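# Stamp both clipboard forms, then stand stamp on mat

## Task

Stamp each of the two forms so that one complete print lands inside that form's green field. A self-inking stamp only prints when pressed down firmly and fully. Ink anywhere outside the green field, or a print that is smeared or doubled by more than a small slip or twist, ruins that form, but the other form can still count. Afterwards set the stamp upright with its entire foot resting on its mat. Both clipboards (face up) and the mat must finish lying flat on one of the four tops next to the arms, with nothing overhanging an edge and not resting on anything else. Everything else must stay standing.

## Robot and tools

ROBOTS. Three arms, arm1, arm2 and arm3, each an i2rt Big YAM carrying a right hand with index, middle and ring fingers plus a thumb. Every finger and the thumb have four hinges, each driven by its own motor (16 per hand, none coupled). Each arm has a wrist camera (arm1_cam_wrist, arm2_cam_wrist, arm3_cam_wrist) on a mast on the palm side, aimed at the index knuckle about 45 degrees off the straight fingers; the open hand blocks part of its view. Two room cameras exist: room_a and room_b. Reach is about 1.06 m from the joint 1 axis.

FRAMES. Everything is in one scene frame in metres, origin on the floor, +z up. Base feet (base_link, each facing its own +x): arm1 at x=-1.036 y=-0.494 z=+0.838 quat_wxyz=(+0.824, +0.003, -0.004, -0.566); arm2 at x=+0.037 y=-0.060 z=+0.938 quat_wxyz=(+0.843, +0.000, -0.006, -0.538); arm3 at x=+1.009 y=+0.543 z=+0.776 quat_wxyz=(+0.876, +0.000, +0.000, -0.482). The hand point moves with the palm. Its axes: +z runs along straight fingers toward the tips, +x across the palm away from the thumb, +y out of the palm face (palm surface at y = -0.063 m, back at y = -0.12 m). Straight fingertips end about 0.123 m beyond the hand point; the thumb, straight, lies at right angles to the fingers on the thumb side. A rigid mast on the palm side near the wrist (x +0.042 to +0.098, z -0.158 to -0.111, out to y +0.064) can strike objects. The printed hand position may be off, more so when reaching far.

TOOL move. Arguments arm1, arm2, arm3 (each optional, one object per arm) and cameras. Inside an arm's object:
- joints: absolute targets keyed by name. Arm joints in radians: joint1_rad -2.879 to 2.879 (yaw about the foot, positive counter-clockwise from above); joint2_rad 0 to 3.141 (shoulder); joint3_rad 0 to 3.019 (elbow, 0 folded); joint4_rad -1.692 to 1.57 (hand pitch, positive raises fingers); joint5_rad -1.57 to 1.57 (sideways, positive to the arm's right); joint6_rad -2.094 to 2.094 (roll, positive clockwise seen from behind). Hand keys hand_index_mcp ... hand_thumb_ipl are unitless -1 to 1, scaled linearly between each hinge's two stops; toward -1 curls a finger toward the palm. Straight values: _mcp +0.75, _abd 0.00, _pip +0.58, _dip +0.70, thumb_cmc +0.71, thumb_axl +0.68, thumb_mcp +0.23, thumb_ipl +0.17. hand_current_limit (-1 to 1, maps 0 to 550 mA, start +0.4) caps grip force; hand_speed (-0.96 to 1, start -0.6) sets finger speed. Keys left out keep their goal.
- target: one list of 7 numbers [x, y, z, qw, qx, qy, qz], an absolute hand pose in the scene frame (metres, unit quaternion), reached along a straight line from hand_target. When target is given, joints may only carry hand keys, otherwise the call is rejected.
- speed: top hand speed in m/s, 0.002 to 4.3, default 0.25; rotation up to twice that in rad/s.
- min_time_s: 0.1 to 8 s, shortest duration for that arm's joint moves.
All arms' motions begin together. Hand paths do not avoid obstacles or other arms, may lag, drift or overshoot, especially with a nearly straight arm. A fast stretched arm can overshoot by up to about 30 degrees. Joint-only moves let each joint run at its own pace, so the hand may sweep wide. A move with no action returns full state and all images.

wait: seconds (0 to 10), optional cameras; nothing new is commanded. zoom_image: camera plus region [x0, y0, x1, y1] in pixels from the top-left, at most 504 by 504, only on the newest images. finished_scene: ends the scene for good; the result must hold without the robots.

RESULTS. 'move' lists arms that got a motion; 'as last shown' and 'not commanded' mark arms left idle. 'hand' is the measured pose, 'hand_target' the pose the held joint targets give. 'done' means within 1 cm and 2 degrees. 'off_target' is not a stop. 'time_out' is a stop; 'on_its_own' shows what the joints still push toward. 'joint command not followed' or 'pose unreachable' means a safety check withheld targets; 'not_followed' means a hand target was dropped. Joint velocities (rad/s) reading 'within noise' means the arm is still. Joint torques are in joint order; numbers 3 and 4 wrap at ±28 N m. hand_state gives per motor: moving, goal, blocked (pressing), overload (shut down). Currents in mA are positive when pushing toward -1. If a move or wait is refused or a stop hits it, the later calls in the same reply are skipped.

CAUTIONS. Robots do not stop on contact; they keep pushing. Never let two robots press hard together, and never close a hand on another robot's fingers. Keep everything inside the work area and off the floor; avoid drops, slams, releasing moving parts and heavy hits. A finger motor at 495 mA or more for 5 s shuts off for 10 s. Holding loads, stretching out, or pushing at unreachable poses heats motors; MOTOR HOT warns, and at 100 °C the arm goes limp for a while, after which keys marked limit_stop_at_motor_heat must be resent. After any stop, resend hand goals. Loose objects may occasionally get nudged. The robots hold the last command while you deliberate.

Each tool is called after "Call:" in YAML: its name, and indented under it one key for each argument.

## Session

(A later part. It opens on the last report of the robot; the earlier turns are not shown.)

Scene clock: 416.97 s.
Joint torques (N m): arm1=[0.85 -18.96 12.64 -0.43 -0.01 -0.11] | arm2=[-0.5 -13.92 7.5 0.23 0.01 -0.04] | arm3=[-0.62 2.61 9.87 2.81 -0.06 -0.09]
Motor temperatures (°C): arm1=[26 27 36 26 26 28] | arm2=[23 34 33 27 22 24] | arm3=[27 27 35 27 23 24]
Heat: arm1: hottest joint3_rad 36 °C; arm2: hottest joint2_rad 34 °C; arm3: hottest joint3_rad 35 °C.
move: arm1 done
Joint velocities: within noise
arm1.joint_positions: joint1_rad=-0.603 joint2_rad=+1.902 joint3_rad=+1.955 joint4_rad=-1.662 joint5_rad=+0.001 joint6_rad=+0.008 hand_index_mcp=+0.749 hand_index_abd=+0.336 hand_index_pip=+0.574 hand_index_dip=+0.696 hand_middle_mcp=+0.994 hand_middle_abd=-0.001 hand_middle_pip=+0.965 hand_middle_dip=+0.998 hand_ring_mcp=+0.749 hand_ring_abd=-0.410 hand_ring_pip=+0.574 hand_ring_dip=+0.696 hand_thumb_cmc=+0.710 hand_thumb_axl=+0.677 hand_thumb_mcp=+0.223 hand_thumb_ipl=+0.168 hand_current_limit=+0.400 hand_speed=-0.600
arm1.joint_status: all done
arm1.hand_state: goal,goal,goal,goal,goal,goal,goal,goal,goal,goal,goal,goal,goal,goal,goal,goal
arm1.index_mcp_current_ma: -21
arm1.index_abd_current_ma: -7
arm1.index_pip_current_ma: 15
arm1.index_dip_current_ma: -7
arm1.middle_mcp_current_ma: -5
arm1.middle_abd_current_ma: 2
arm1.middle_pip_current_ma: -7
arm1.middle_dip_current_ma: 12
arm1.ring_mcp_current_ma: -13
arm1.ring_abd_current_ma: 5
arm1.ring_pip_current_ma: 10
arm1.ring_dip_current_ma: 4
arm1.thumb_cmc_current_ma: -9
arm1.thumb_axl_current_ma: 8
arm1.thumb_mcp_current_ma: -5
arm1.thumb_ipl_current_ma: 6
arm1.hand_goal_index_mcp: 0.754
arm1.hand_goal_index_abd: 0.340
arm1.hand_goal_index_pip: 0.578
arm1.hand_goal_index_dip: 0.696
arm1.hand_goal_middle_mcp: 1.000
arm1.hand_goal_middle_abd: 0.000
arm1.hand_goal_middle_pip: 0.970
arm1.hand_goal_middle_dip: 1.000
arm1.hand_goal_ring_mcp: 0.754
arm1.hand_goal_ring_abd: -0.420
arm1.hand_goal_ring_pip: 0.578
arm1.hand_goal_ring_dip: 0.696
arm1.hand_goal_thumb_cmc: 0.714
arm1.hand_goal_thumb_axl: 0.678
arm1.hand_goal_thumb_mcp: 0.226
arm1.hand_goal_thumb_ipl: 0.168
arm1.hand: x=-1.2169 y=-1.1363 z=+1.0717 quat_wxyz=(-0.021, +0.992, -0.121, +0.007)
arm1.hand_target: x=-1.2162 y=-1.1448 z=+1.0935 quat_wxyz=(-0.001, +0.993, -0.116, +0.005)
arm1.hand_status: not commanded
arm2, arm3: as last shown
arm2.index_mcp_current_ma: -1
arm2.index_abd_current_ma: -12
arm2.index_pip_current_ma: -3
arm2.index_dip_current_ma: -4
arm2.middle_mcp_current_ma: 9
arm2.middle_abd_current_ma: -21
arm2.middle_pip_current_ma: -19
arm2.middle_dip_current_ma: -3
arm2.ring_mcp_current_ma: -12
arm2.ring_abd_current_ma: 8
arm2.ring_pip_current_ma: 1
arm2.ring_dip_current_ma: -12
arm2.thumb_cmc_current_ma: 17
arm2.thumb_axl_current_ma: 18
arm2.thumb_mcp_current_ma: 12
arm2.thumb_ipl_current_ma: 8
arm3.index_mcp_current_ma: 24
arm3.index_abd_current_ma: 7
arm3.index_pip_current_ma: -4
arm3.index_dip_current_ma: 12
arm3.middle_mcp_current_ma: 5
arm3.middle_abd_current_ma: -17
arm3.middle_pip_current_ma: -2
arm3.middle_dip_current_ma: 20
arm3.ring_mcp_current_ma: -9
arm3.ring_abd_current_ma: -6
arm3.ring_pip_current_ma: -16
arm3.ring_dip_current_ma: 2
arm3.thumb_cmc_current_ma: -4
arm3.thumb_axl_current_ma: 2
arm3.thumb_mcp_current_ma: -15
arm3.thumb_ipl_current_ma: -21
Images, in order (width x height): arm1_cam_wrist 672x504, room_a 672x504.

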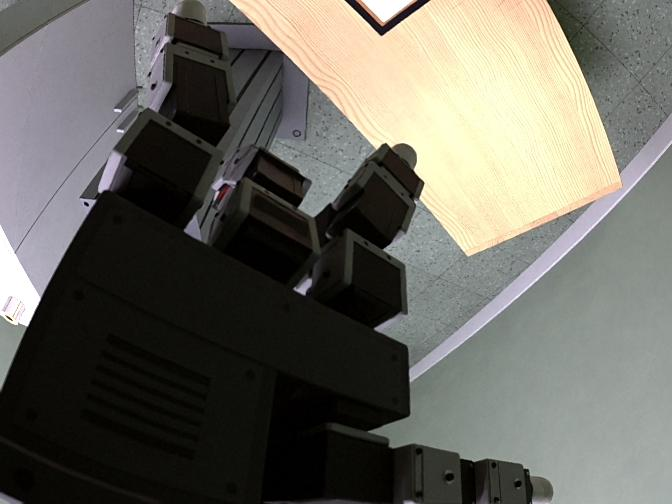

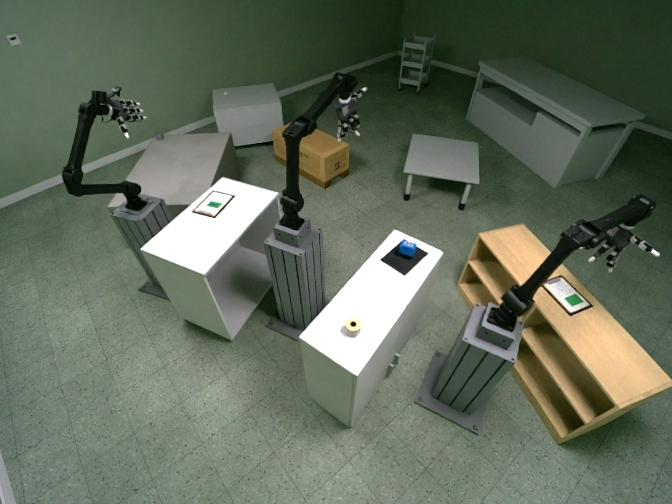

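Call:
move:
  arm1: {"joints": {"joint1_rad": -0.5, "joint2_rad": 1.706, "joint3_rad": 2.0, "joint4_rad": -1.67, "joint5_rad": 0, "joint6_rad": -1.7}, "min_time_s": 2.5}
  cameras: ["arm1_cam_wrist", "room_a"]

Scene clock: 422.17 s.
Joint torques (N m): arm1=[1.2 -17.61 12.81 -0.02 -0.15 -0.11] | arm2=[-0.5 -13.92 7.49 0.23 0.01 -0.04] | arm3=[-0.32 2.55 9.81 2.77 -0.09 -0.1]
Motor temperatures (°C): arm1=[26 27 36 26 26 28] | arm2=[23 34 33 27 22 24] | arm3=[27 27 35 27 23 24]
Heat: arm1: hottest joint3_rad 36 °C; arm2: hottest joint2_rad 34 °C; arm3: hottest joint3_rad 35 °C.
move: arm1 done
Joint velocities: within noise
arm1.joint_positions: joint1_rad=-0.509 joint2_rad=+1.721 joint3_rad=+1.955 joint4_rad=-1.662 joint5_rad=+0.001 joint6_rad=-1.692 hand_index_mcp=+0.749 hand_index_abd=+0.336 hand_index_pip=+0.574 hand_index_dip=+0.696 hand_middle_mcp=+0.995 hand_middle_abd=-0.006 hand_middle_pip=+0.965 hand_middle_dip=+0.998 hand_ring_mcp=+0.749 hand_ring_abd=-0.410 hand_ring_pip=+0.574 hand_ring_dip=+0.696 hand_thumb_cmc=+0.715 hand_thumb_axl=+0.677 hand_thumb_mcp=+0.223 hand_thumb_ipl=+0.168 hand_current_limit=+0.400 hand_speed=-0.600
arm1.joint_status: all done
arm1.hand_state: goal,goal,goal,goal,goal,goal,goal,goal,goal,goal,goal,goal,goal,goal,goal,goal
arm1.index_mcp_current_ma: -17
arm1.index_abd_current_ma: -3
arm1.index_pip_current_ma: -6
arm1.index_dip_current_ma: 1
arm1.middle_mcp_current_ma: -21
arm1.middle_abd_current_ma: -31
arm1.middle_pip_current_ma: -22
arm1.middle_dip_current_ma: -14
arm1.ring_mcp_current_ma: -18
arm1.ring_abd_current_ma: 28
arm1.ring_pip_current_ma: 4
arm1.ring_dip_current_ma: -11
arm1.thumb_cmc_current_ma: 8
arm1.thumb_axl_current_ma: -5
arm1.thumb_mcp_current_ma: -17
arm1.thumb_ipl_current_ma: -7
arm1.hand_goal_index_mcp: 0.754
arm1.hand_goal_index_abd: 0.340
arm1.hand_goal_index_pip: 0.578
arm1.hand_goal_index_dip: 0.696
arm1.hand_goal_middle_mcp: 1.000
arm1.hand_goal_middle_abd: 0.000
arm1.hand_goal_middle_pip: 0.970
arm1.hand_goal_middle_dip: 1.000
arm1.hand_goal_ring_mcp: 0.754
arm1.hand_goal_ring_abd: -0.420
arm1.hand_goal_ring_pip: 0.578
arm1.hand_goal_ring_dip: 0.696
arm1.hand_goal_thumb_cmc: 0.714
arm1.hand_goal_thumb_axl: 0.678
arm1.hand_goal_thumb_mcp: 0.226
arm1.hand_goal_thumb_ipl: 0.168
arm1.hand: x=-1.0330 y=-1.0656 z=+1.1779 quat_wxyz=(+0.046, +0.713, +0.698, -0.053)
arm1.hand_target: x=-1.0281 y=-1.0662 z=+1.2045 quat_wxyz=(+0.063, +0.705, +0.702, -0.073)
arm1.hand_status: not commanded
arm2, arm3: as last shown
arm2.index_mcp_current_ma: 3
arm2.index_abd_current_ma: -23
arm2.index_pip_current_ma: -7
arm2.index_dip_current_ma: -5
arm2.middle_mcp_current_ma: 11
arm2.middle_abd_current_ma: 10
arm2.middle_pip_current_ma: -23
arm2.middle_dip_current_ma: -5
arm2.ring_mcp_current_ma: -14
arm2.ring_abd_current_ma: -12
arm2.ring_pip_current_ma: 11
arm2.ring_dip_current_ma: -18
arm2.thumb_cmc_current_ma: 7
arm2.thumb_axl_current_ma: 11
arm2.thumb_mcp_current_ma: 14
arm2.thumb_ipl_current_ma: 19
arm3.index_mcp_current_ma: 12
arm3.index_abd_current_ma: 15
arm3.index_pip_current_ma: -27
arm3.index_dip_current_ma: -9
arm3.middle_mcp_current_ma: 4
arm3.middle_abd_current_ma: -7
arm3.middle_pip_current_ma: 5
arm3.middle_dip_current_ma: 10
arm3.ring_mcp_current_ma: 0
arm3.ring_abd_current_ma: -1
arm3.ring_pip_current_ma: -4
arm3.ring_dip_current_ma: -9
arm3.thumb_cmc_current_ma: 2
arm3.thumb_axl_current_ma: 22
arm3.thumb_mcp_current_ma: -8
arm3.thumb_ipl_current_ma: -1
Images, in order (width x height): arm1_cam_wrist 672x504, room_a 672x504.

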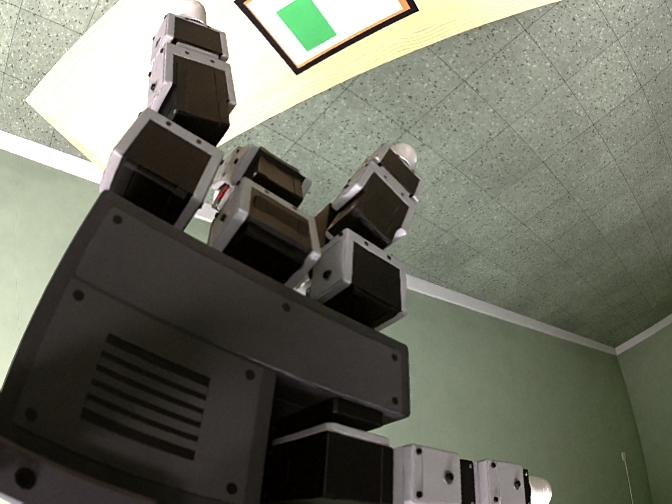

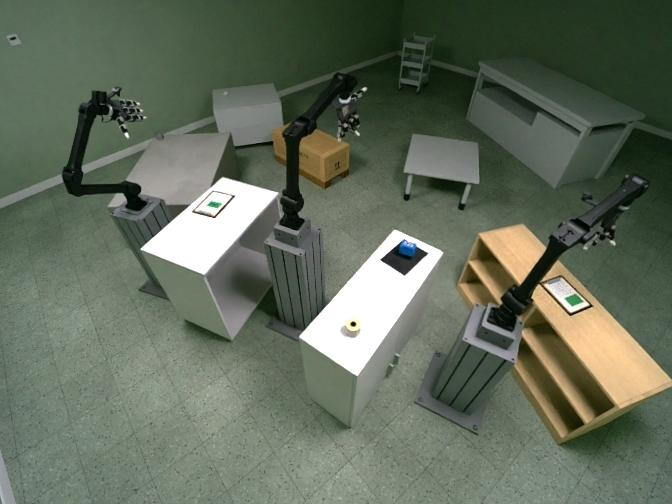

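Call:
zoom_image:
  camera: "arm1_cam_wrist"
  region: [220, 0, 440, 90]

Scaled by 2.291 from the camera's image (finer frame: 960x720).

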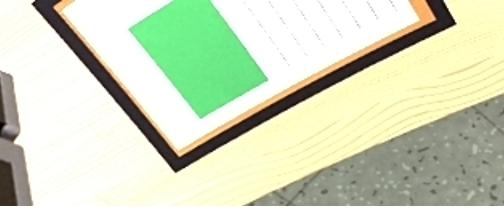

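Call:
move:
  arm1: {"joints": {"joint1_rad": 1.194, "joint2_rad": 1.90, "joint3_rad": 2.03, "joint4_rad": -1.68, "joint5_rad": 0, "joint6_rad": 1.089}, "min_time_s": 4}
  cameras: ["arm1_cam_wrist", "room_a"]

Scene clock: 432.50 s.
Joint torques (N m): arm1=[-0.32 -18.26 12.72 -0.43 0.03 0.04] | arm2=[-0.5 -13.92 7.5 0.24 0.01 -0.04] | arm3=[-0.03 2.43 9.89 2.7 -0.11 -0.09]
Motor temperatures (°C): arm1=[26 28 36 26 26 28] | arm2=[23 34 33 26 22 24] | arm3=[27 27 35 27 23 24]
Heat: arm1: hottest joint3_rad 36 °C; arm2: hottest joint2_rad 34 °C; arm3: hottest joint3_rad 35 °C.
move: arm1 done
Joint velocities: within noise
arm1.joint_positions: joint1_rad=+1.204 joint2_rad=+1.898 joint3_rad=+1.984 joint4_rad=-1.672 joint5_rad=-0.001 joint6_rad=+1.081 hand_index_mcp=+0.751 hand_index_abd=+0.336 hand_index_pip=+0.574 hand_index_dip=+0.696 hand_middle_mcp=+0.994 hand_middle_abd=-0.004 hand_middle_pip=+0.965 hand_middle_dip=+0.998 hand_ring_mcp=+0.751 hand_ring_abd=-0.410 hand_ring_pip=+0.575 hand_ring_dip=+0.696 hand_thumb_cmc=+0.717 hand_thumb_axl=+0.677 hand_thumb_mcp=+0.223 hand_thumb_ipl=+0.168 hand_current_limit=+0.400 hand_speed=-0.600
arm1.joint_status: all done
arm1.hand_state: goal,goal,goal,goal,goal,goal,goal,goal,goal,goal,goal,goal,goal,goal,goal,goal
arm1.index_mcp_current_ma: 4
arm1.index_abd_current_ma: -1
arm1.index_pip_current_ma: 2
arm1.index_dip_current_ma: -2
arm1.middle_mcp_current_ma: -18
arm1.middle_abd_current_ma: -14
arm1.middle_pip_current_ma: 2
arm1.middle_dip_current_ma: 2
arm1.ring_mcp_current_ma: -7
arm1.ring_abd_current_ma: 0
arm1.ring_pip_current_ma: 10
arm1.ring_dip_current_ma: -11
arm1.thumb_cmc_current_ma: 1
arm1.thumb_axl_current_ma: -8
arm1.thumb_mcp_current_ma: -9
arm1.thumb_ipl_current_ma: -1
arm1.hand_goal_index_mcp: 0.754
arm1.hand_goal_index_abd: 0.340
arm1.hand_goal_index_pip: 0.578
arm1.hand_goal_index_dip: 0.696
arm1.hand_goal_middle_mcp: 1.000
arm1.hand_goal_middle_abd: 0.000
arm1.hand_goal_middle_pip: 0.970
arm1.hand_goal_middle_dip: 1.000
arm1.hand_goal_ring_mcp: 0.754
arm1.hand_goal_ring_abd: -0.420
arm1.hand_goal_ring_pip: 0.578
arm1.hand_goal_ring_dip: 0.696
arm1.hand_goal_thumb_cmc: 0.714
arm1.hand_goal_thumb_axl: 0.678
arm1.hand_goal_thumb_mcp: 0.226
arm1.hand_goal_thumb_ipl: 0.168
arm1.hand: x=-0.4337 y=-0.5803 z=+1.0970 quat_wxyz=(-0.001, +0.970, +0.243, -0.002)
arm1.hand_target: x=-0.4275 y=-0.5864 z=+1.1141 quat_wxyz=(+0.003, +0.972, +0.234, +0.015)
arm1.hand_status: not commanded
arm2, arm3: as last shown
arm2.index_mcp_current_ma: -17
arm2.index_abd_current_ma: 1
arm2.index_pip_current_ma: -9
arm2.index_dip_current_ma: 1
arm2.middle_mcp_current_ma: -5
arm2.middle_abd_current_ma: 21
arm2.middle_pip_current_ma: -4
arm2.middle_dip_current_ma: -3
arm2.ring_mcp_current_ma: -11
arm2.ring_abd_current_ma: -4
arm2.ring_pip_current_ma: -21
arm2.ring_dip_current_ma: 3
arm2.thumb_cmc_current_ma: 1
arm2.thumb_axl_current_ma: 28
arm2.thumb_mcp_current_ma: 4
arm2.thumb_ipl_current_ma: 7
arm3.index_mcp_current_ma: 7
arm3.index_abd_current_ma: 6
arm3.index_pip_current_ma: 3
arm3.index_dip_current_ma: -11
arm3.middle_mcp_current_ma: 0
arm3.middle_abd_current_ma: 0
arm3.middle_pip_current_ma: 8
arm3.middle_dip_current_ma: 17
arm3.ring_mcp_current_ma: -10
arm3.ring_pip_current_ma: 6
arm3.ring_dip_current_ma: 2
arm3.thumb_cmc_current_ma: -4
arm3.thumb_axl_current_ma: 8
arm3.thumb_mcp_current_ma: -17
arm3.thumb_ipl_current_ma: -4
Images, in order (width x height): arm1_cam_wrist 672x504, room_a 672x504.

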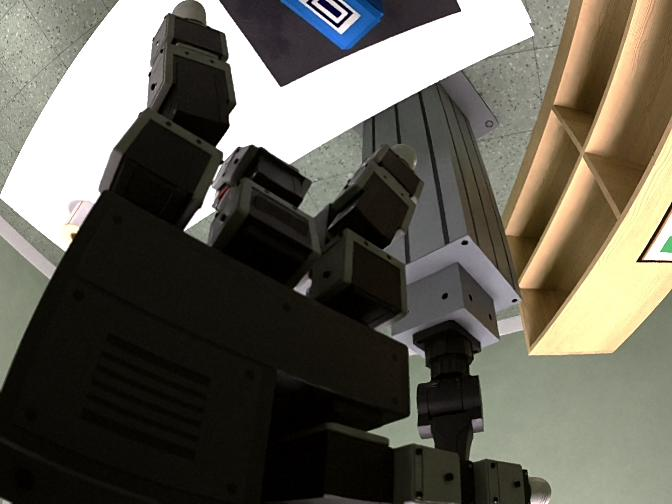

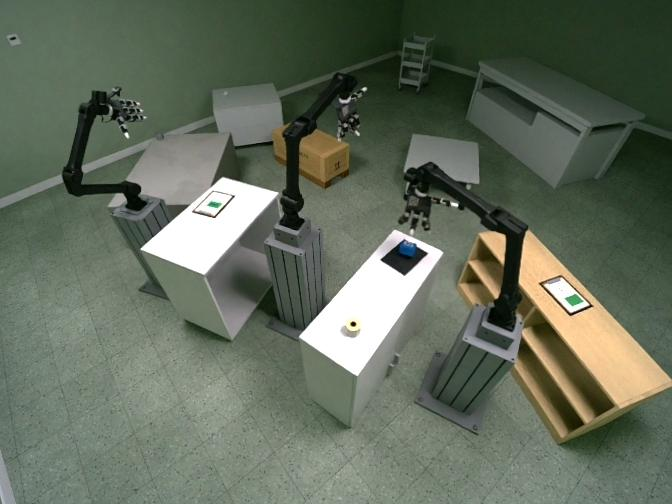

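Call:
zoom_image:
  camera: "arm1_cam_wrist"
  region: [240, 0, 420, 90]

Scaled by 2.800 from the camera's image (finer frame: 960x720).

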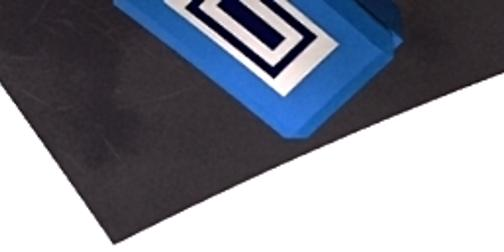

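Call:
move:
  arm1: {"target": [-0.4020, -0.6010, 1.045, 0.0, 0.9715, 0.2370, 0.0], "speed": 0.2}
  cameras: ["arm1_cam_wrist", "room_a", "room_b"]

Call:
zoom_image:
  camera: "arm1_cam_wrist"
  region: [200, 0, 440, 180]

Scene clock: 436.37 s.
Joint torques (N m): arm1=[-0.15 -20.37 9.46 0.2 0.09 -0.11] | arm2=[-0.5 -13.86 7.51 0.24 0.02 -0.04] | arm3=[-0.62 2.08 9.94 2.7 -0.1 -0.11]
Motor temperatures (°C): arm1=[26 28 36 26 26 28] | arm2=[23 34 33 26 22 24] | arm3=[27 27 35 27 23 24]
Heat: arm1: hottest joint3_rad 36 °C; arm2: hottest joint2_rad 34 °C; arm3: hottest joint3_rad 35 °C.
move: arm1 off_target
Joint velocities: within noise
arm1.joint_positions: joint1_rad=+1.177 joint2_rad=+2.002 joint3_rad=+1.976 joint4_rad=-1.587 joint5_rad=+0.000 joint6_rad=+1.068 hand_index_mcp=+0.750 hand_index_abd=+0.336 hand_index_pip=+0.574 hand_index_dip=+0.696 hand_middle_mcp=+0.994 hand_middle_abd=-0.004 hand_middle_pip=+0.965 hand_middle_dip=+0.998 hand_ring_mcp=+0.751 hand_ring_abd=-0.410 hand_ring_pip=+0.575 hand_ring_dip=+0.696 hand_thumb_cmc=+0.710 hand_thumb_axl=+0.677 hand_thumb_mcp=+0.223 hand_thumb_ipl=+0.168 hand_current_limit=+0.400 hand_speed=-0.600
arm1.joint_status: not commanded
arm1.hand_state: goal,goal,goal,goal,goal,goal,goal,goal,goal,goal,goal,goal,goal,goal,goal,goal
arm1.index_mcp_current_ma: -22
arm1.index_abd_current_ma: 22
arm1.index_pip_current_ma: 7
arm1.index_dip_current_ma: 8
arm1.middle_mcp_current_ma: -19
arm1.middle_abd_current_ma: -20
arm1.middle_pip_current_ma: 4
arm1.middle_dip_current_ma: -2
arm1.ring_mcp_current_ma: 12
arm1.ring_abd_current_ma: 3
arm1.ring_pip_current_ma: 4
arm1.ring_dip_current_ma: 11
arm1.thumb_cmc_current_ma: -13
arm1.thumb_axl_current_ma: 7
arm1.thumb_mcp_current_ma: -13
arm1.thumb_ipl_current_ma: 0
arm1.hand_goal_index_mcp: 0.754
arm1.hand_goal_index_abd: 0.340
arm1.hand_goal_index_pip: 0.578
arm1.hand_goal_index_dip: 0.696
arm1.hand_goal_middle_mcp: 1.000
arm1.hand_goal_middle_abd: 0.000
arm1.hand_goal_middle_pip: 0.970
arm1.hand_goal_middle_dip: 1.000
arm1.hand_goal_ring_mcp: 0.754
arm1.hand_goal_ring_abd: -0.420
arm1.hand_goal_ring_pip: 0.578
arm1.hand_goal_ring_dip: 0.696
arm1.hand_goal_thumb_cmc: 0.714
arm1.hand_goal_thumb_axl: 0.678
arm1.hand_goal_thumb_mcp: 0.226
arm1.hand_goal_thumb_ipl: 0.168
arm1.hand: x=-0.4057 y=-0.5967 z=+1.0328 quat_wxyz=(-0.005, +0.972, +0.236, -0.015)
arm1.hand_target: x=-0.4022 y=-0.6011 z=+1.0449 quat_wxyz=(+0.000, +0.972, +0.237, +0.000)
arm1.hand_status: off_target (0.013 m and 1.8 deg from the pose sent, 0.064 m and 0.7 deg at the start)
arm2, arm3: as last shown
arm2.index_mcp_current_ma: 2
arm2.index_abd_current_ma: -3
arm2.index_pip_current_ma: -12
arm2.index_dip_current_ma: -2
arm2.middle_mcp_current_ma: -3
arm2.middle_abd_current_ma: 5
arm2.middle_pip_current_ma: 3
arm2.middle_dip_current_ma: -28
arm2.ring_mcp_current_ma: -21
arm2.ring_abd_current_ma: -2
arm2.ring_pip_current_ma: -12
arm2.ring_dip_current_ma: -14
arm2.thumb_cmc_current_ma: 19
arm2.thumb_axl_current_ma: -6
arm2.thumb_mcp_current_ma: -7
arm2.thumb_ipl_current_ma: 8
arm3.index_mcp_current_ma: 9
arm3.index_abd_current_ma: 1
arm3.index_pip_current_ma: 2
arm3.index_dip_current_ma: -2
arm3.middle_mcp_current_ma: 2
arm3.middle_abd_current_ma: -13
arm3.middle_dip_current_ma: 11
arm3.ring_mcp_current_ma: -5
arm3.ring_pip_current_ma: -8
arm3.ring_dip_current_ma: 19
arm3.thumb_cmc_current_ma: 13
arm3.thumb_axl_current_ma: 18
arm3.thumb_mcp_current_ma: 0
arm3.thumb_ipl_current_ma: 7
Images, in order (width x height): arm1_cam_wrist 672x504, room_a 672x504, room_b 672x504.

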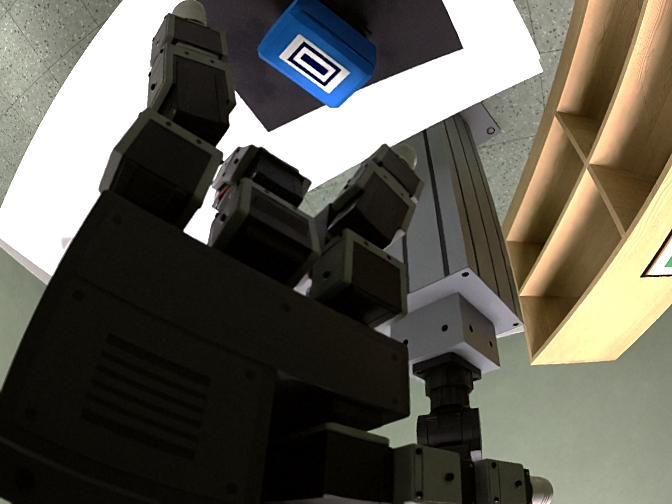

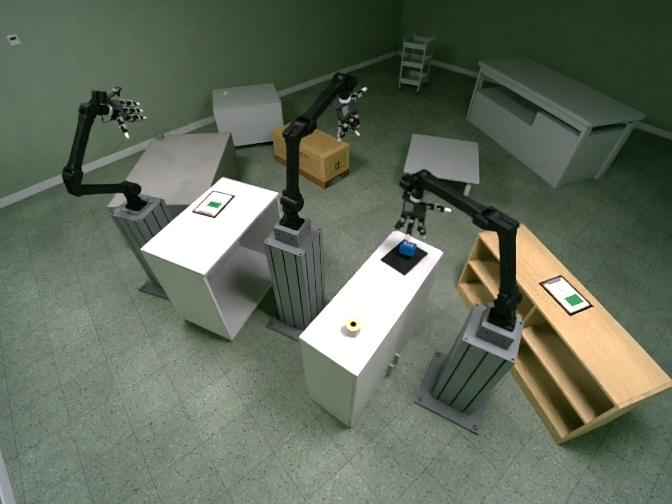

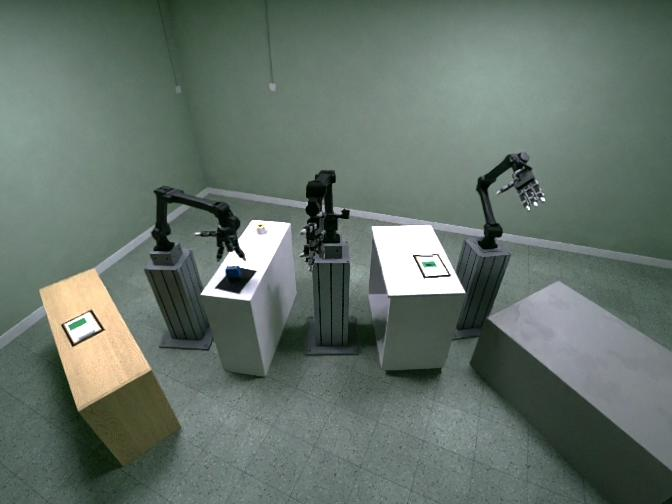

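Scaled by 2.100 from the camera's image (finer frame: 960x720).

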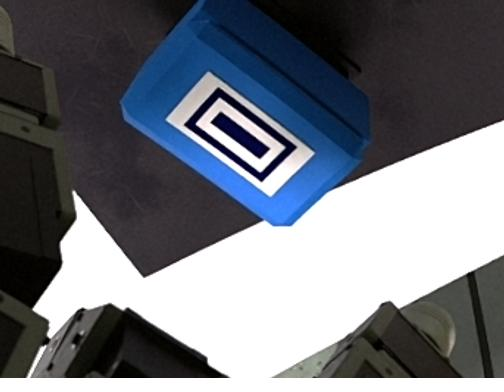

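Call:
move:
  arm1: {"target": [-0.3940, -0.6083, 0.990, 0.0037, 0.9715, 0.2370, 0.0153], "speed": 0.1}
  cameras: ["arm1_cam_wrist"]

Call:
zoom_image:
  camera: "arm1_cam_wrist"
  region: [140, 0, 440, 220]

Scene clock: 439.87 s.
Joint torques (N m): arm1=[-0.32 -19.78 9.05 0.34 0.03 -0.11] | arm2=[-0.5 -13.92 7.49 0.23 0.01 -0.04] | arm3=[-0.26 2.96 9.84 2.76 -0.09 -0.09]
Motor temperatures (°C): arm1=[26 28 36 26 26 28] | arm2=[23 34 33 26 22 24] | arm3=[27 27 35 27 23 24]
Heat: arm1: hottest joint3_rad 36 °C; arm2: hottest joint2_rad 34 °C; arm3: hottest joint3_rad 35 °C.
move: arm1 done
Joint velocities: within noise
arm1.joint_positions: joint1_rad=+1.169 joint2_rad=+2.002 joint3_rad=+1.854 joint4_rad=-1.417 joint5_rad=+0.000 joint6_rad=+1.056 hand_index_mcp=+0.750 hand_index_abd=+0.336 hand_index_pip=+0.574 hand_index_dip=+0.696 hand_middle_mcp=+0.994 hand_middle_abd=-0.004 hand_middle_pip=+0.965 hand_middle_dip=+0.998 hand_ring_mcp=+0.751 hand_ring_abd=-0.410 hand_ring_pip=+0.575 hand_ring_dip=+0.696 hand_thumb_cmc=+0.710 hand_thumb_axl=+0.677 hand_thumb_mcp=+0.223 hand_thumb_ipl=+0.168 hand_current_limit=+0.400 hand_speed=-0.600
arm1.joint_status: not commanded
arm1.hand_state: goal,goal,goal,goal,goal,goal,goal,goal,goal,goal,goal,goal,goal,goal,goal,goal
arm1.index_mcp_current_ma: 1
arm1.index_abd_current_ma: 4
arm1.index_pip_current_ma: 10
arm1.index_dip_current_ma: -17
arm1.middle_mcp_current_ma: -36
arm1.middle_abd_current_ma: -10
arm1.middle_pip_current_ma: -4
arm1.middle_dip_current_ma: -6
arm1.ring_mcp_current_ma: -1
arm1.ring_abd_current_ma: 8
arm1.ring_pip_current_ma: -16
arm1.ring_dip_current_ma: -3
arm1.thumb_cmc_current_ma: -14
arm1.thumb_axl_current_ma: 2
arm1.thumb_mcp_current_ma: -11
arm1.thumb_ipl_current_ma: 17
arm1.hand_goal_index_mcp: 0.754
arm1.hand_goal_index_abd: 0.340
arm1.hand_goal_index_pip: 0.578
arm1.hand_goal_index_dip: 0.696
arm1.hand_goal_middle_mcp: 1.000
arm1.hand_goal_middle_abd: 0.000
arm1.hand_goal_middle_pip: 0.970
arm1.hand_goal_middle_dip: 1.000
arm1.hand_goal_ring_mcp: 0.754
arm1.hand_goal_ring_abd: -0.420
arm1.hand_goal_ring_pip: 0.578
arm1.hand_goal_ring_dip: 0.696
arm1.hand_goal_thumb_cmc: 0.714
arm1.hand_goal_thumb_axl: 0.678
arm1.hand_goal_thumb_mcp: 0.226
arm1.hand_goal_thumb_ipl: 0.168
arm1.hand: x=-0.3973 y=-0.6020 z=+0.9877 quat_wxyz=(+0.001, +0.971, +0.238, +0.008)
arm1.hand_target: x=-0.3941 y=-0.6083 z=+0.9902 quat_wxyz=(+0.004, +0.971, +0.237, +0.015)
arm1.hand_status: done (0.007 m and 0.9 deg from the pose sent, 0.046 m and 3.6 deg at the start)
arm2, arm3: as last shown
arm2.index_mcp_current_ma: 8
arm2.index_abd_current_ma: -17
arm2.index_pip_current_ma: -7
arm2.index_dip_current_ma: 0
arm2.middle_mcp_current_ma: -8
arm2.middle_abd_current_ma: 11
arm2.middle_pip_current_ma: 10
arm2.middle_dip_current_ma: -17
arm2.ring_mcp_current_ma: -2
arm2.ring_abd_current_ma: 14
arm2.ring_pip_current_ma: -2
arm2.ring_dip_current_ma: -19
arm2.thumb_cmc_current_ma: -5
arm2.thumb_axl_current_ma: 26
arm2.thumb_mcp_current_ma: 2
arm2.thumb_ipl_current_ma: 9
arm3.index_abd_current_ma: 15
arm3.index_pip_current_ma: -10
arm3.index_dip_current_ma: -18
arm3.middle_mcp_current_ma: -6
arm3.middle_abd_current_ma: 2
arm3.middle_pip_current_ma: 5
arm3.ring_mcp_current_ma: 9
arm3.ring_abd_current_ma: -23
arm3.ring_pip_current_ma: -7
arm3.ring_dip_current_ma: 11
arm3.thumb_cmc_current_ma: 1
arm3.thumb_axl_current_ma: 8
arm3.thumb_mcp_current_ma: -13
arm3.thumb_ipl_current_ma: -2
Images, in order (width x height): arm1_cam_wrist 672x504.

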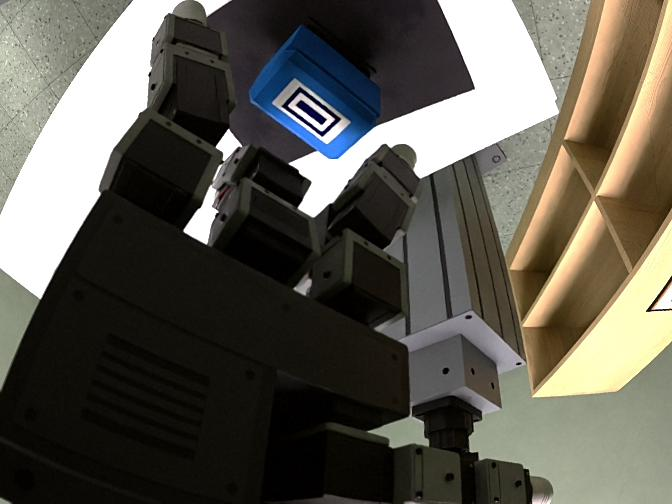

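Scaled by 1.680 from the camera's image (finer frame: 960x720).

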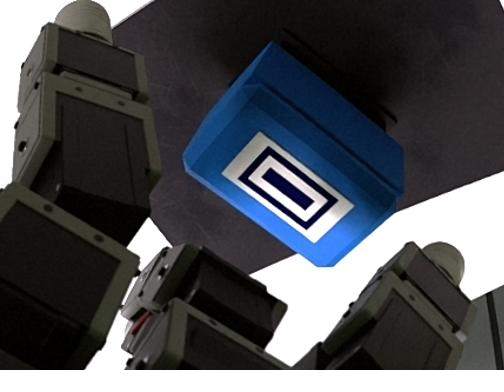

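Call:
move:
  arm1: {"target": [-0.4155, -0.6065, 0.981, 0.0037, 0.9715, 0.2370, 0.0153], "speed": 0.1}
  cameras: ["arm1_cam_wrist"]

Call:
zoom_image:
  camera: "arm1_cam_wrist"
  region: [140, 0, 440, 220]

Scene clock: 444.80 s.
Joint torques (N m): arm1=[-0.21 -20.66 9.03 0.29 0.03 -0.11] | arm2=[-0.5 -13.86 7.51 0.23 0.01 -0.04] | arm3=[0.03 2.26 10.02 2.86 -0.06 -0.11]
Motor temperatures (°C): arm1=[26 28 36 25 26 28] | arm2=[23 34 33 26 22 24] | arm3=[27 27 35 27 23 24]
Heat: arm1: hottest joint3_rad 36 °C; arm2: hottest joint2_rad 34 °C; arm3: hottest joint3_rad 35 °C.
move: arm1 off_target
Joint velocities: within noise
arm1.joint_positions: joint1_rad=+1.169 joint2_rad=+1.963 joint3_rad=+1.743 joint4_rad=-1.362 joint5_rad=+0.000 joint6_rad=+1.056 hand_index_mcp=+0.751 hand_index_abd=+0.336 hand_index_pip=+0.574 hand_index_dip=+0.696 hand_middle_mcp=+0.994 hand_middle_abd=-0.004 hand_middle_pip=+0.965 hand_middle_dip=+0.998 hand_ring_mcp=+0.751 hand_ring_abd=-0.410 hand_ring_pip=+0.575 hand_ring_dip=+0.696 hand_thumb_cmc=+0.710 hand_thumb_axl=+0.677 hand_thumb_mcp=+0.223 hand_thumb_ipl=+0.168 hand_current_limit=+0.400 hand_speed=-0.600
arm1.joint_status: not commanded
arm1.hand_state: goal,goal,goal,goal,goal,goal,goal,goal,goal,goal,goal,goal,goal,goal,goal,goal
arm1.index_mcp_current_ma: -20
arm1.index_abd_current_ma: -21
arm1.index_pip_current_ma: 7
arm1.index_dip_current_ma: 2
arm1.middle_mcp_current_ma: -15
arm1.middle_abd_current_ma: -29
arm1.middle_pip_current_ma: 7
arm1.middle_dip_current_ma: 12
arm1.ring_mcp_current_ma: 3
arm1.ring_abd_current_ma: 3
arm1.ring_pip_current_ma: 4
arm1.ring_dip_current_ma: 6
arm1.thumb_cmc_current_ma: -12
arm1.thumb_axl_current_ma: 12
arm1.thumb_mcp_current_ma: -18
arm1.thumb_ipl_current_ma: -5
arm1.hand_goal_index_mcp: 0.754
arm1.hand_goal_index_abd: 0.340
arm1.hand_goal_index_pip: 0.578
arm1.hand_goal_index_dip: 0.696
arm1.hand_goal_middle_mcp: 1.000
arm1.hand_goal_middle_abd: 0.000
arm1.hand_goal_middle_pip: 0.970
arm1.hand_goal_middle_dip: 1.000
arm1.hand_goal_ring_mcp: 0.754
arm1.hand_goal_ring_abd: -0.420
arm1.hand_goal_ring_pip: 0.578
arm1.hand_goal_ring_dip: 0.696
arm1.hand_goal_thumb_cmc: 0.714
arm1.hand_goal_thumb_axl: 0.678
arm1.hand_goal_thumb_mcp: 0.226
arm1.hand_goal_thumb_ipl: 0.168
arm1.hand: x=-0.4189 y=-0.6012 z=+0.9684 quat_wxyz=(-0.001, +0.971, +0.238, +0.000)
arm1.hand_target: x=-0.4157 y=-0.6065 z=+0.9811 quat_wxyz=(+0.004, +0.971, +0.237, +0.015)
arm1.hand_status: off_target (0.014 m and 1.8 deg from the pose sent, 0.020 m and 0.9 deg at the start)
arm2.joint_positions: joint1_rad=-0.095 joint2_rad=+1.708 joint3_rad=+2.007 joint4_rad=-1.591 joint5_rad=+0.007 joint6_rad=-1.299 hand_index_mcp=+0.745 hand_index_abd=+0.321 hand_index_pip=+0.573 hand_index_dip=+0.690 hand_middle_mcp=+0.988 hand_middle_abd=-0.009 hand_middle_pip=+0.961 hand_middle_dip=+0.996 hand_ring_mcp=+0.744 hand_ring_abd=-0.402 hand_ring_pip=+0.574 hand_ring_dip=+0.691 hand_thumb_cmc=+0.721 hand_thumb_axl=+0.677 hand_thumb_mcp=+0.219 hand_thumb_ipl=+0.168 hand_current_limit=+0.400 hand_speed=-0.800
arm2.joint_status: not commanded
arm2.hand_state: goal,goal,goal,goal,goal,goal,goal,goal,goal,goal,goal,goal,goal,goal,goal,goal
arm2.index_mcp_current_ma: 15
arm2.index_abd_current_ma: -15
arm2.index_pip_current_ma: -16
arm2.index_dip_current_ma: -3
arm2.middle_mcp_current_ma: -5
arm2.middle_abd_current_ma: 4
arm2.middle_pip_current_ma: 1
arm2.middle_dip_current_ma: -3
arm2.ring_mcp_current_ma: -30
arm2.ring_abd_current_ma: -13
arm2.ring_pip_current_ma: -4
arm2.ring_dip_current_ma: -15
arm2.thumb_cmc_current_ma: 6
arm2.thumb_axl_current_ma: -5
arm2.thumb_mcp_current_ma: 2
arm2.thumb_ipl_current_ma: 9
arm2.hand_goal_index_mcp: 0.754
arm2.hand_goal_index_abd: 0.340
arm2.hand_goal_index_pip: 0.578
arm2.hand_goal_index_dip: 0.696
arm2.hand_goal_middle_mcp: 1.000
arm2.hand_goal_middle_abd: 0.000
arm2.hand_goal_middle_pip: 0.970
arm2.hand_goal_middle_dip: 1.000
arm2.hand_goal_ring_mcp: 0.754
arm2.hand_goal_ring_abd: -0.420
arm2.hand_goal_ring_pip: 0.578
arm2.hand_goal_ring_dip: 0.696
arm2.hand_goal_thumb_cmc: 0.714
arm2.hand_goal_thumb_axl: 0.678
arm2.hand_goal_thumb_mcp: 0.226
arm2.hand_goal_thumb_ipl: 0.168
arm2.hand: x=+0.3087 y=-0.6153 z=+1.3267 quat_wxyz=(+0.128, +0.676, +0.722, -0.066)
arm2.hand_target: x=+0.3041 y=-0.6123 z=+1.3268 quat_wxyz=(+0.124, +0.679, +0.720, -0.065)
arm2.hand_status: not commanded
arm3: as last shown
arm3.index_mcp_current_ma: 3
arm3.index_abd_current_ma: 1
arm3.index_pip_current_ma: -21
arm3.index_dip_current_ma: -7
arm3.middle_mcp_current_ma: 13
arm3.middle_abd_current_ma: -21
arm3.middle_pip_current_ma: -12
arm3.middle_dip_current_ma: 5
arm3.ring_mcp_current_ma: -18
arm3.ring_abd_current_ma: -17
arm3.ring_pip_current_ma: 3
arm3.ring_dip_current_ma: 6
arm3.thumb_cmc_current_ma: -7
arm3.thumb_axl_current_ma: 11
arm3.thumb_mcp_current_ma: -11
arm3.thumb_ipl_current_ma: -10
Images, in order (width x height): arm1_cam_wrist 672x504.

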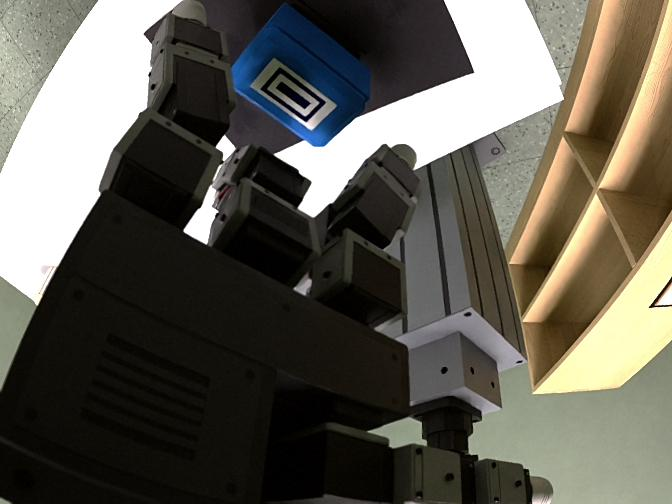

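Scaled by 1.680 from the camera's image (finer frame: 960x720).

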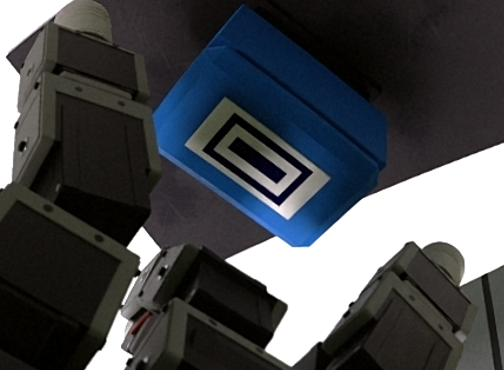

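Call:
move:
  arm1: {"target": [-0.4142, -0.6085, 1.0, 0.0037, 0.9715, 0.2370, 0.0153], "speed": 0.1}
  cameras: ["arm1_cam_wrist"]

Call:
zoom_image:
  camera: "arm1_cam_wrist"
  region: [140, 0, 440, 220]

Scene clock: 446.33 s.
Joint torques (N m): arm1=[-0.38 -21.07 12.18 -0.47 0.04 -0.1] | arm2=[-0.5 -13.98 7.5 0.24 0.01 -0.04] | arm3=[-0.38 2.32 9.89 2.74 -0.1 -0.07]
Motor temperatures (°C): arm1=[26 29 36 25 26 28] | arm2=[23 34 33 26 22 24] | arm3=[27 27 35 27 23 24]
Heat: arm1: hottest joint3_rad 36 °C; arm2: hottest joint2_rad 34 °C; arm3: hottest joint3_rad 35 °C.
move: arm1 off_target
Joint velocities: within noise
arm1.joint_positions: joint1_rad=+1.168 joint2_rad=+1.958 joint3_rad=+1.743 joint4_rad=-1.390 joint5_rad=+0.000 joint6_rad=+1.055 hand_index_mcp=+0.751 hand_index_abd=+0.336 hand_index_pip=+0.574 hand_index_dip=+0.696 hand_middle_mcp=+0.994 hand_middle_abd=-0.004 hand_middle_pip=+0.965 hand_middle_dip=+0.998 hand_ring_mcp=+0.751 hand_ring_abd=-0.410 hand_ring_pip=+0.575 hand_ring_dip=+0.696 hand_thumb_cmc=+0.710 hand_thumb_axl=+0.677 hand_thumb_mcp=+0.223 hand_thumb_ipl=+0.168 hand_current_limit=+0.400 hand_speed=-0.600
arm1.joint_status: not commanded
arm1.hand_state: goal,goal,goal,goal,goal,goal,goal,goal,goal,goal,goal,goal,goal,goal,goal,goal
arm1.index_mcp_current_ma: -9
arm1.index_abd_current_ma: -10
arm1.index_pip_current_ma: -13
arm1.index_dip_current_ma: -6
arm1.middle_mcp_current_ma: -23
arm1.middle_abd_current_ma: -18
arm1.middle_pip_current_ma: -11
arm1.middle_dip_current_ma: -11
arm1.ring_mcp_current_ma: -5
arm1.ring_abd_current_ma: -7
arm1.ring_pip_current_ma: -4
arm1.ring_dip_current_ma: 16
arm1.thumb_cmc_current_ma: -4
arm1.thumb_axl_current_ma: 1
arm1.thumb_mcp_current_ma: 0
arm1.thumb_ipl_current_ma: -5
arm1.hand_goal_index_mcp: 0.754
arm1.hand_goal_index_abd: 0.340
arm1.hand_goal_index_pip: 0.578
arm1.hand_goal_index_dip: 0.696
arm1.hand_goal_middle_mcp: 1.000
arm1.hand_goal_middle_abd: 0.000
arm1.hand_goal_middle_pip: 0.970
arm1.hand_goal_middle_dip: 1.000
arm1.hand_goal_ring_mcp: 0.754
arm1.hand_goal_ring_abd: -0.420
arm1.hand_goal_ring_pip: 0.578
arm1.hand_goal_ring_dip: 0.696
arm1.hand_goal_thumb_cmc: 0.714
arm1.hand_goal_thumb_axl: 0.678
arm1.hand_goal_thumb_mcp: 0.226
arm1.hand_goal_thumb_ipl: 0.168
arm1.hand: x=-0.4257 y=-0.6014 z=+0.9704 quat_wxyz=(-0.004, +0.971, +0.238, -0.011)
arm1.hand_target: x=-0.4154 y=-0.6085 z=+1.0000 quat_wxyz=(+0.004, +0.971, +0.237, +0.015)
arm1.hand_status: off_target (0.033 m and 3.2 deg from the pose sent, 0.033 m and 1.8 deg at the start)
arm2, arm3: as last shown
arm2.index_mcp_current_ma: 8
arm2.index_abd_current_ma: -8
arm2.index_pip_current_ma: -2
arm2.index_dip_current_ma: 8
arm2.middle_mcp_current_ma: -18
arm2.middle_abd_current_ma: 2
arm2.middle_dip_current_ma: -17
arm2.ring_mcp_current_ma: 4
arm2.ring_abd_current_ma: -11
arm2.ring_pip_current_ma: 6
arm2.ring_dip_current_ma: -14
arm2.thumb_cmc_current_ma: 17
arm2.thumb_axl_current_ma: 11
arm2.thumb_ipl_current_ma: -2
arm3.index_mcp_current_ma: 30
arm3.index_abd_current_ma: 9
arm3.index_pip_current_ma: -8
arm3.index_dip_current_ma: 4
arm3.middle_mcp_current_ma: 10
arm3.middle_abd_current_ma: -11
arm3.middle_pip_current_ma: 11
arm3.middle_dip_current_ma: 8
arm3.ring_abd_current_ma: -14
arm3.ring_pip_current_ma: 0
arm3.ring_dip_current_ma: 4
arm3.thumb_cmc_current_ma: 4
arm3.thumb_axl_current_ma: 9
arm3.thumb_mcp_current_ma: -5
arm3.thumb_ipl_current_ma: -6
Images, in order (width x height): arm1_cam_wrist 672x504.

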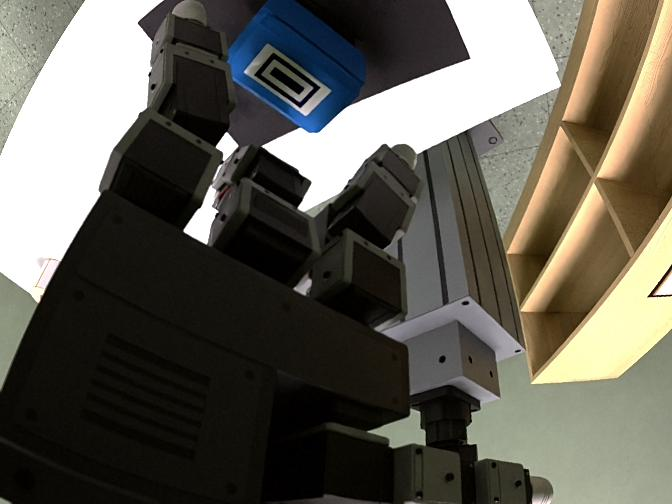

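Scaled by 1.680 from the camera's image (finer frame: 960x720).

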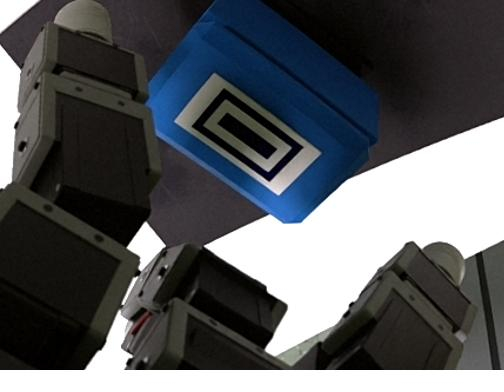

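Call:
move:
  arm1: {"joints": {"joint1_rad": 1.169, "joint2_rad": 1.950, "joint3_rad": 1.824, "joint4_rad": -1.395, "joint5_rad": 0, "joint6_rad": 1.056}, "min_time_s": 1}
  cameras: ["arm1_cam_wrist"]

Call:
zoom_image:
  camera: "arm1_cam_wrist"
  region: [140, 0, 440, 220]

Scene clock: 448.57 s.
Joint torques (N m): arm1=[0.44 -20.01 12.56 -0.27 0.02 -0.03] | arm2=[-0.44 -13.92 7.51 0.24 0.02 -0.04] | arm3=[0.03 2.2 9.99 2.69 -0.09 -0.09]
Motor temperatures (°C): arm1=[26 29 36 25 26 28] | arm2=[23 34 33 26 22 24] | arm3=[27 27 35 27 23 24]
Heat: arm1: hottest joint3_rad 36 °C; arm2: hottest joint2_rad 34 °C; arm3: hottest joint3_rad 35 °C.
move: arm1 done
Joint velocities: within noise
arm1.joint_positions: joint1_rad=+1.168 joint2_rad=+1.958 joint3_rad=+1.779 joint4_rad=-1.390 joint5_rad=+0.000 joint6_rad=+1.055 hand_index_mcp=+0.751 hand_index_abd=+0.336 hand_index_pip=+0.574 hand_index_dip=+0.696 hand_middle_mcp=+0.994 hand_middle_abd=-0.004 hand_middle_pip=+0.965 hand_middle_dip=+0.998 hand_ring_mcp=+0.751 hand_ring_abd=-0.410 hand_ring_pip=+0.575 hand_ring_dip=+0.696 hand_thumb_cmc=+0.710 hand_thumb_axl=+0.677 hand_thumb_mcp=+0.223 hand_thumb_ipl=+0.168 hand_current_limit=+0.400 hand_speed=-0.600
arm1.joint_status: all done
arm1.hand_state: goal,goal,goal,goal,goal,goal,goal,goal,goal,goal,goal,goal,goal,goal,goal,goal
arm1.index_mcp_current_ma: -2
arm1.index_abd_current_ma: 6
arm1.index_pip_current_ma: 12
arm1.index_dip_current_ma: -8
arm1.middle_mcp_current_ma: -9
arm1.middle_abd_current_ma: -34
arm1.middle_pip_current_ma: 5
arm1.middle_dip_current_ma: 5
arm1.ring_mcp_current_ma: 10
arm1.ring_abd_current_ma: 17
arm1.ring_pip_current_ma: -18
arm1.ring_dip_current_ma: 12
arm1.thumb_cmc_current_ma: 4
arm1.thumb_axl_current_ma: 7
arm1.thumb_mcp_current_ma: -23
arm1.thumb_ipl_current_ma: 9
arm1.hand_goal_index_mcp: 0.754
arm1.hand_goal_index_abd: 0.340
arm1.hand_goal_index_pip: 0.578
arm1.hand_goal_index_dip: 0.696
arm1.hand_goal_middle_mcp: 1.000
arm1.hand_goal_middle_abd: 0.000
arm1.hand_goal_middle_pip: 0.970
arm1.hand_goal_middle_dip: 1.000
arm1.hand_goal_ring_mcp: 0.754
arm1.hand_goal_ring_abd: -0.420
arm1.hand_goal_ring_pip: 0.578
arm1.hand_goal_ring_dip: 0.696
arm1.hand_goal_thumb_cmc: 0.714
arm1.hand_goal_thumb_axl: 0.678
arm1.hand_goal_thumb_mcp: 0.226
arm1.hand_goal_thumb_ipl: 0.168
arm1.hand: x=-0.4142 y=-0.6019 z=+0.9847 quat_wxyz=(+0.001, +0.971, +0.238, +0.006)
arm1.hand_target: x=-0.4022 y=-0.6019 z=+1.0080 quat_wxyz=(+0.008, +0.971, +0.238, +0.029)
arm1.hand_status: not commanded
arm2: as last shown
arm2.index_mcp_current_ma: -10
arm2.index_abd_current_ma: 1
arm2.index_pip_current_ma: -12
arm2.index_dip_current_ma: 3
arm2.middle_mcp_current_ma: -14
arm2.middle_abd_current_ma: -13
arm2.middle_pip_current_ma: 2
arm2.middle_dip_current_ma: -21
arm2.ring_mcp_current_ma: -29
arm2.ring_abd_current_ma: -6
arm2.ring_pip_current_ma: 10
arm2.ring_dip_current_ma: -2
arm2.thumb_cmc_current_ma: 25
arm2.thumb_axl_current_ma: 2
arm2.thumb_mcp_current_ma: -7
arm2.thumb_ipl_current_ma: 6
arm3.joint_positions: joint1_rad=-0.091 joint2_rad=+0.578 joint3_rad=+1.342 joint4_rad=-1.238 joint5_rad=-0.091 joint6_rad=+0.998 hand_index_mcp=+0.757 hand_index_abd=+0.000 hand_index_pip=+0.577 hand_index_dip=+0.696 hand_middle_mcp=+0.757 hand_middle_abd=+0.001 hand_middle_pip=+0.577 hand_middle_dip=+0.696 hand_ring_mcp=+0.757 hand_ring_abd=+0.001 hand_ring_pip=+0.577 hand_ring_dip=+0.696 hand_thumb_cmc=+0.717 hand_thumb_axl=+0.677 hand_thumb_mcp=+0.226 hand_thumb_ipl=+0.168 hand_current_limit=+0.400 hand_speed=-0.600
arm3.joint_status: not commanded
arm3.hand_state: goal,goal,goal,goal,goal,goal,goal,goal,goal,goal,goal,goal,goal,goal,goal,goal
arm3.index_mcp_current_ma: 5
arm3.index_abd_current_ma: 18
arm3.index_pip_current_ma: 1
arm3.index_dip_current_ma: -1
arm3.middle_mcp_current_ma: -6
arm3.middle_abd_current_ma: -2
arm3.middle_pip_current_ma: 4
arm3.middle_dip_current_ma: 8
arm3.ring_mcp_current_ma: 1
arm3.ring_abd_current_ma: -18
arm3.ring_pip_current_ma: 1
arm3.ring_dip_current_ma: 8
arm3.thumb_cmc_current_ma: 1
arm3.thumb_axl_current_ma: 16
arm3.thumb_mcp_current_ma: -11
arm3.thumb_ipl_current_ma: -15
arm3.hand_goal_index_mcp: 0.754
arm3.hand_goal_index_abd: 0.000
arm3.hand_goal_index_pip: 0.576
arm3.hand_goal_index_dip: 0.696
arm3.hand_goal_middle_mcp: 0.754
arm3.hand_goal_middle_abd: 0.000
arm3.hand_goal_middle_pip: 0.576
arm3.hand_goal_middle_dip: 0.696
arm3.hand_goal_ring_mcp: 0.754
arm3.hand_goal_ring_abd: 0.000
arm3.hand_goal_ring_pip: 0.576
arm3.hand_goal_ring_dip: 0.696
arm3.hand_goal_thumb_cmc: 0.714
arm3.hand_goal_thumb_axl: 0.678
arm3.hand_goal_thumb_mcp: 0.226
arm3.hand_goal_thumb_ipl: 0.168
arm3.hand: x=+1.0652 y=+0.2841 z=+1.3427 quat_wxyz=(+0.359, +0.830, -0.197, +0.379)
arm3.hand_target: x=+1.0637 y=+0.2869 z=+1.3560 quat_wxyz=(+0.369, +0.822, -0.195, +0.387)
arm3.hand_status: not commanded
Images, in order (width x height): arm1_cam_wrist 672x504.

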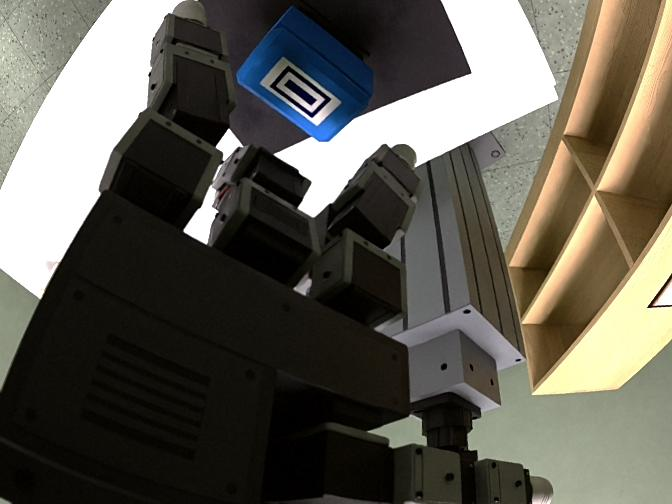

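Scaled by 1.680 from the camera's image (finer frame: 960x720).

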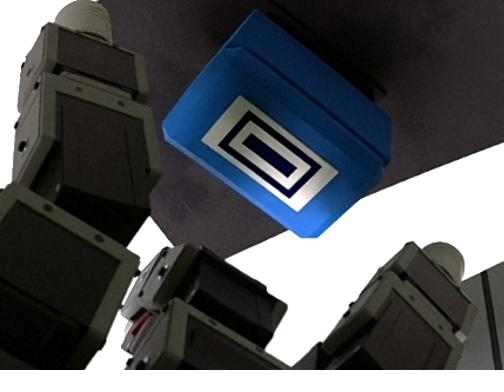

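Call:
move:
  arm1: {"joints": {"hand_index_abd": -0.4, "hand_ring_abd": 0.42, "hand_speed": -0.8}}
  cameras: ["arm1_cam_wrist"]

Call:
zoom_image:
  camera: "arm1_cam_wrist"
  region: [140, 0, 440, 220]

Scene clock: 450.40 s.
Joint torques (N m): arm1=[0.44 -19.96 12.55 -0.28 0.02 -0.04] | arm2=[-0.5 -13.98 7.5 0.24 0.01 -0.04] | arm3=[-0.67 2.61 10.07 2.86 -0.08 -0.09]
Motor temperatures (°C): arm1=[26 29 37 25 26 28] | arm2=[23 34 33 26 22 24] | arm3=[27 27 35 27 23 24]
Heat: arm1: hottest joint3_rad 37 °C; arm2: hottest joint2_rad 34 °C; arm3: hottest joint3_rad 35 °C.
move: arm1 off_target
Joint velocities: within noise
arm1.joint_positions: joint1_rad=+1.168 joint2_rad=+1.958 joint3_rad=+1.779 joint4_rad=-1.390 joint5_rad=+0.000 joint6_rad=+1.055 hand_index_mcp=+0.751 hand_index_abd=-0.391 hand_index_pip=+0.574 hand_index_dip=+0.696 hand_middle_mcp=+0.994 hand_middle_abd=-0.004 hand_middle_pip=+0.965 hand_middle_dip=+0.998 hand_ring_mcp=+0.751 hand_ring_abd=+0.369 hand_ring_pip=+0.575 hand_ring_dip=+0.696 hand_thumb_cmc=+0.710 hand_thumb_axl=+0.677 hand_thumb_mcp=+0.223 hand_thumb_ipl=+0.168 hand_current_limit=+0.400 hand_speed=-0.800
arm1.joint_status: hand_ring_abd off_target (ended at +0.369, target +0.420); the others done
arm1.hand_state: goal,goal,goal,goal,goal,goal,goal,goal,goal,blocked,goal,goal,goal,goal,goal,goal
arm1.index_mcp_current_ma: -5
arm1.index_abd_current_ma: 14
arm1.index_pip_current_ma: -10
arm1.index_dip_current_ma: -4
arm1.middle_mcp_current_ma: -19
arm1.middle_abd_current_ma: -10
arm1.middle_pip_current_ma: -10
arm1.middle_dip_current_ma: -6
arm1.ring_mcp_current_ma: -2
arm1.ring_abd_current_ma: -95
arm1.ring_pip_current_ma: -4
arm1.ring_dip_current_ma: -16
arm1.thumb_cmc_current_ma: 16
arm1.thumb_axl_current_ma: 4
arm1.thumb_mcp_current_ma: 4
arm1.thumb_ipl_current_ma: -13
arm1.hand_goal_index_mcp: 0.754
arm1.hand_goal_index_abd: -0.400
arm1.hand_goal_index_pip: 0.578
arm1.hand_goal_index_dip: 0.696
arm1.hand_goal_middle_mcp: 1.000
arm1.hand_goal_middle_abd: 0.000
arm1.hand_goal_middle_pip: 0.970
arm1.hand_goal_middle_dip: 1.000
arm1.hand_goal_ring_mcp: 0.754
arm1.hand_goal_ring_abd: 0.420
arm1.hand_goal_ring_pip: 0.578
arm1.hand_goal_ring_dip: 0.696
arm1.hand_goal_thumb_cmc: 0.714
arm1.hand_goal_thumb_axl: 0.678
arm1.hand_goal_thumb_mcp: 0.226
arm1.hand_goal_thumb_ipl: 0.168
arm1.hand: x=-0.4142 y=-0.6019 z=+0.9847 quat_wxyz=(+0.001, +0.971, +0.238, +0.006)
arm1.hand_target: x=-0.4022 y=-0.6019 z=+1.0080 quat_wxyz=(+0.008, +0.971, +0.238, +0.029)
arm1.hand_status: not commanded
arm2, arm3: as last shown
arm2.index_mcp_current_ma: -19
arm2.index_abd_current_ma: -24
arm2.index_pip_current_ma: -1
arm2.index_dip_current_ma: -11
arm2.middle_mcp_current_ma: -4
arm2.middle_abd_current_ma: 11
arm2.middle_pip_current_ma: -10
arm2.middle_dip_current_ma: 5
arm2.ring_mcp_current_ma: -8
arm2.ring_abd_current_ma: -22
arm2.ring_pip_current_ma: -12
arm2.ring_dip_current_ma: -8
arm2.thumb_cmc_current_ma: 10
arm2.thumb_axl_current_ma: 4
arm2.thumb_mcp_current_ma: 8
arm2.thumb_ipl_current_ma: 0
arm3.index_mcp_current_ma: 12
arm3.index_abd_current_ma: 9
arm3.index_pip_current_ma: -10
arm3.index_dip_current_ma: 4
arm3.middle_mcp_current_ma: 5
arm3.middle_abd_current_ma: 6
arm3.middle_pip_current_ma: -2
arm3.middle_dip_current_ma: 6
arm3.ring_mcp_current_ma: 0
arm3.ring_abd_current_ma: -5
arm3.ring_pip_current_ma: -3
arm3.ring_dip_current_ma: -2
arm3.thumb_axl_current_ma: 8
arm3.thumb_mcp_current_ma: -1
arm3.thumb_ipl_current_ma: -10
Images, in order (width x height): arm1_cam_wrist 672x504.

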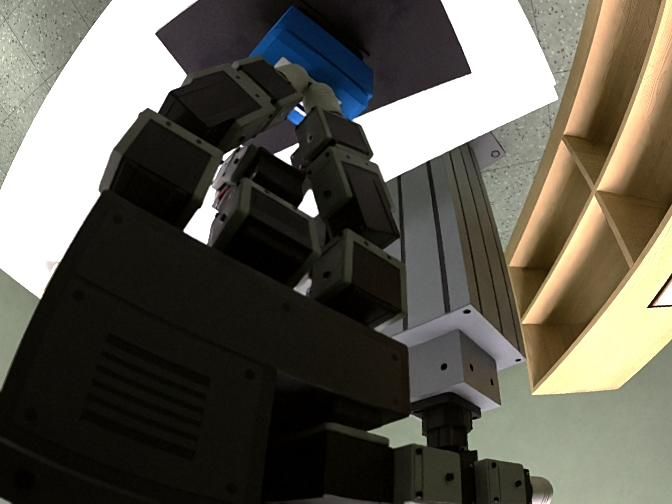

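Scaled by 1.680 from the camera's image (finer frame: 960x720).

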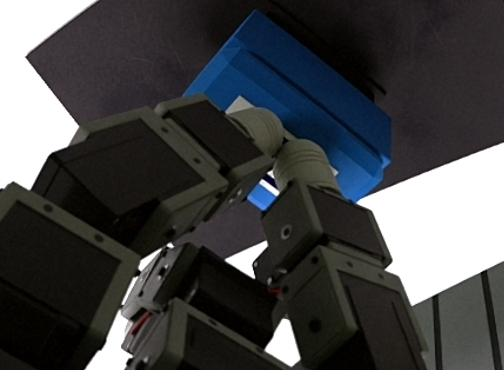

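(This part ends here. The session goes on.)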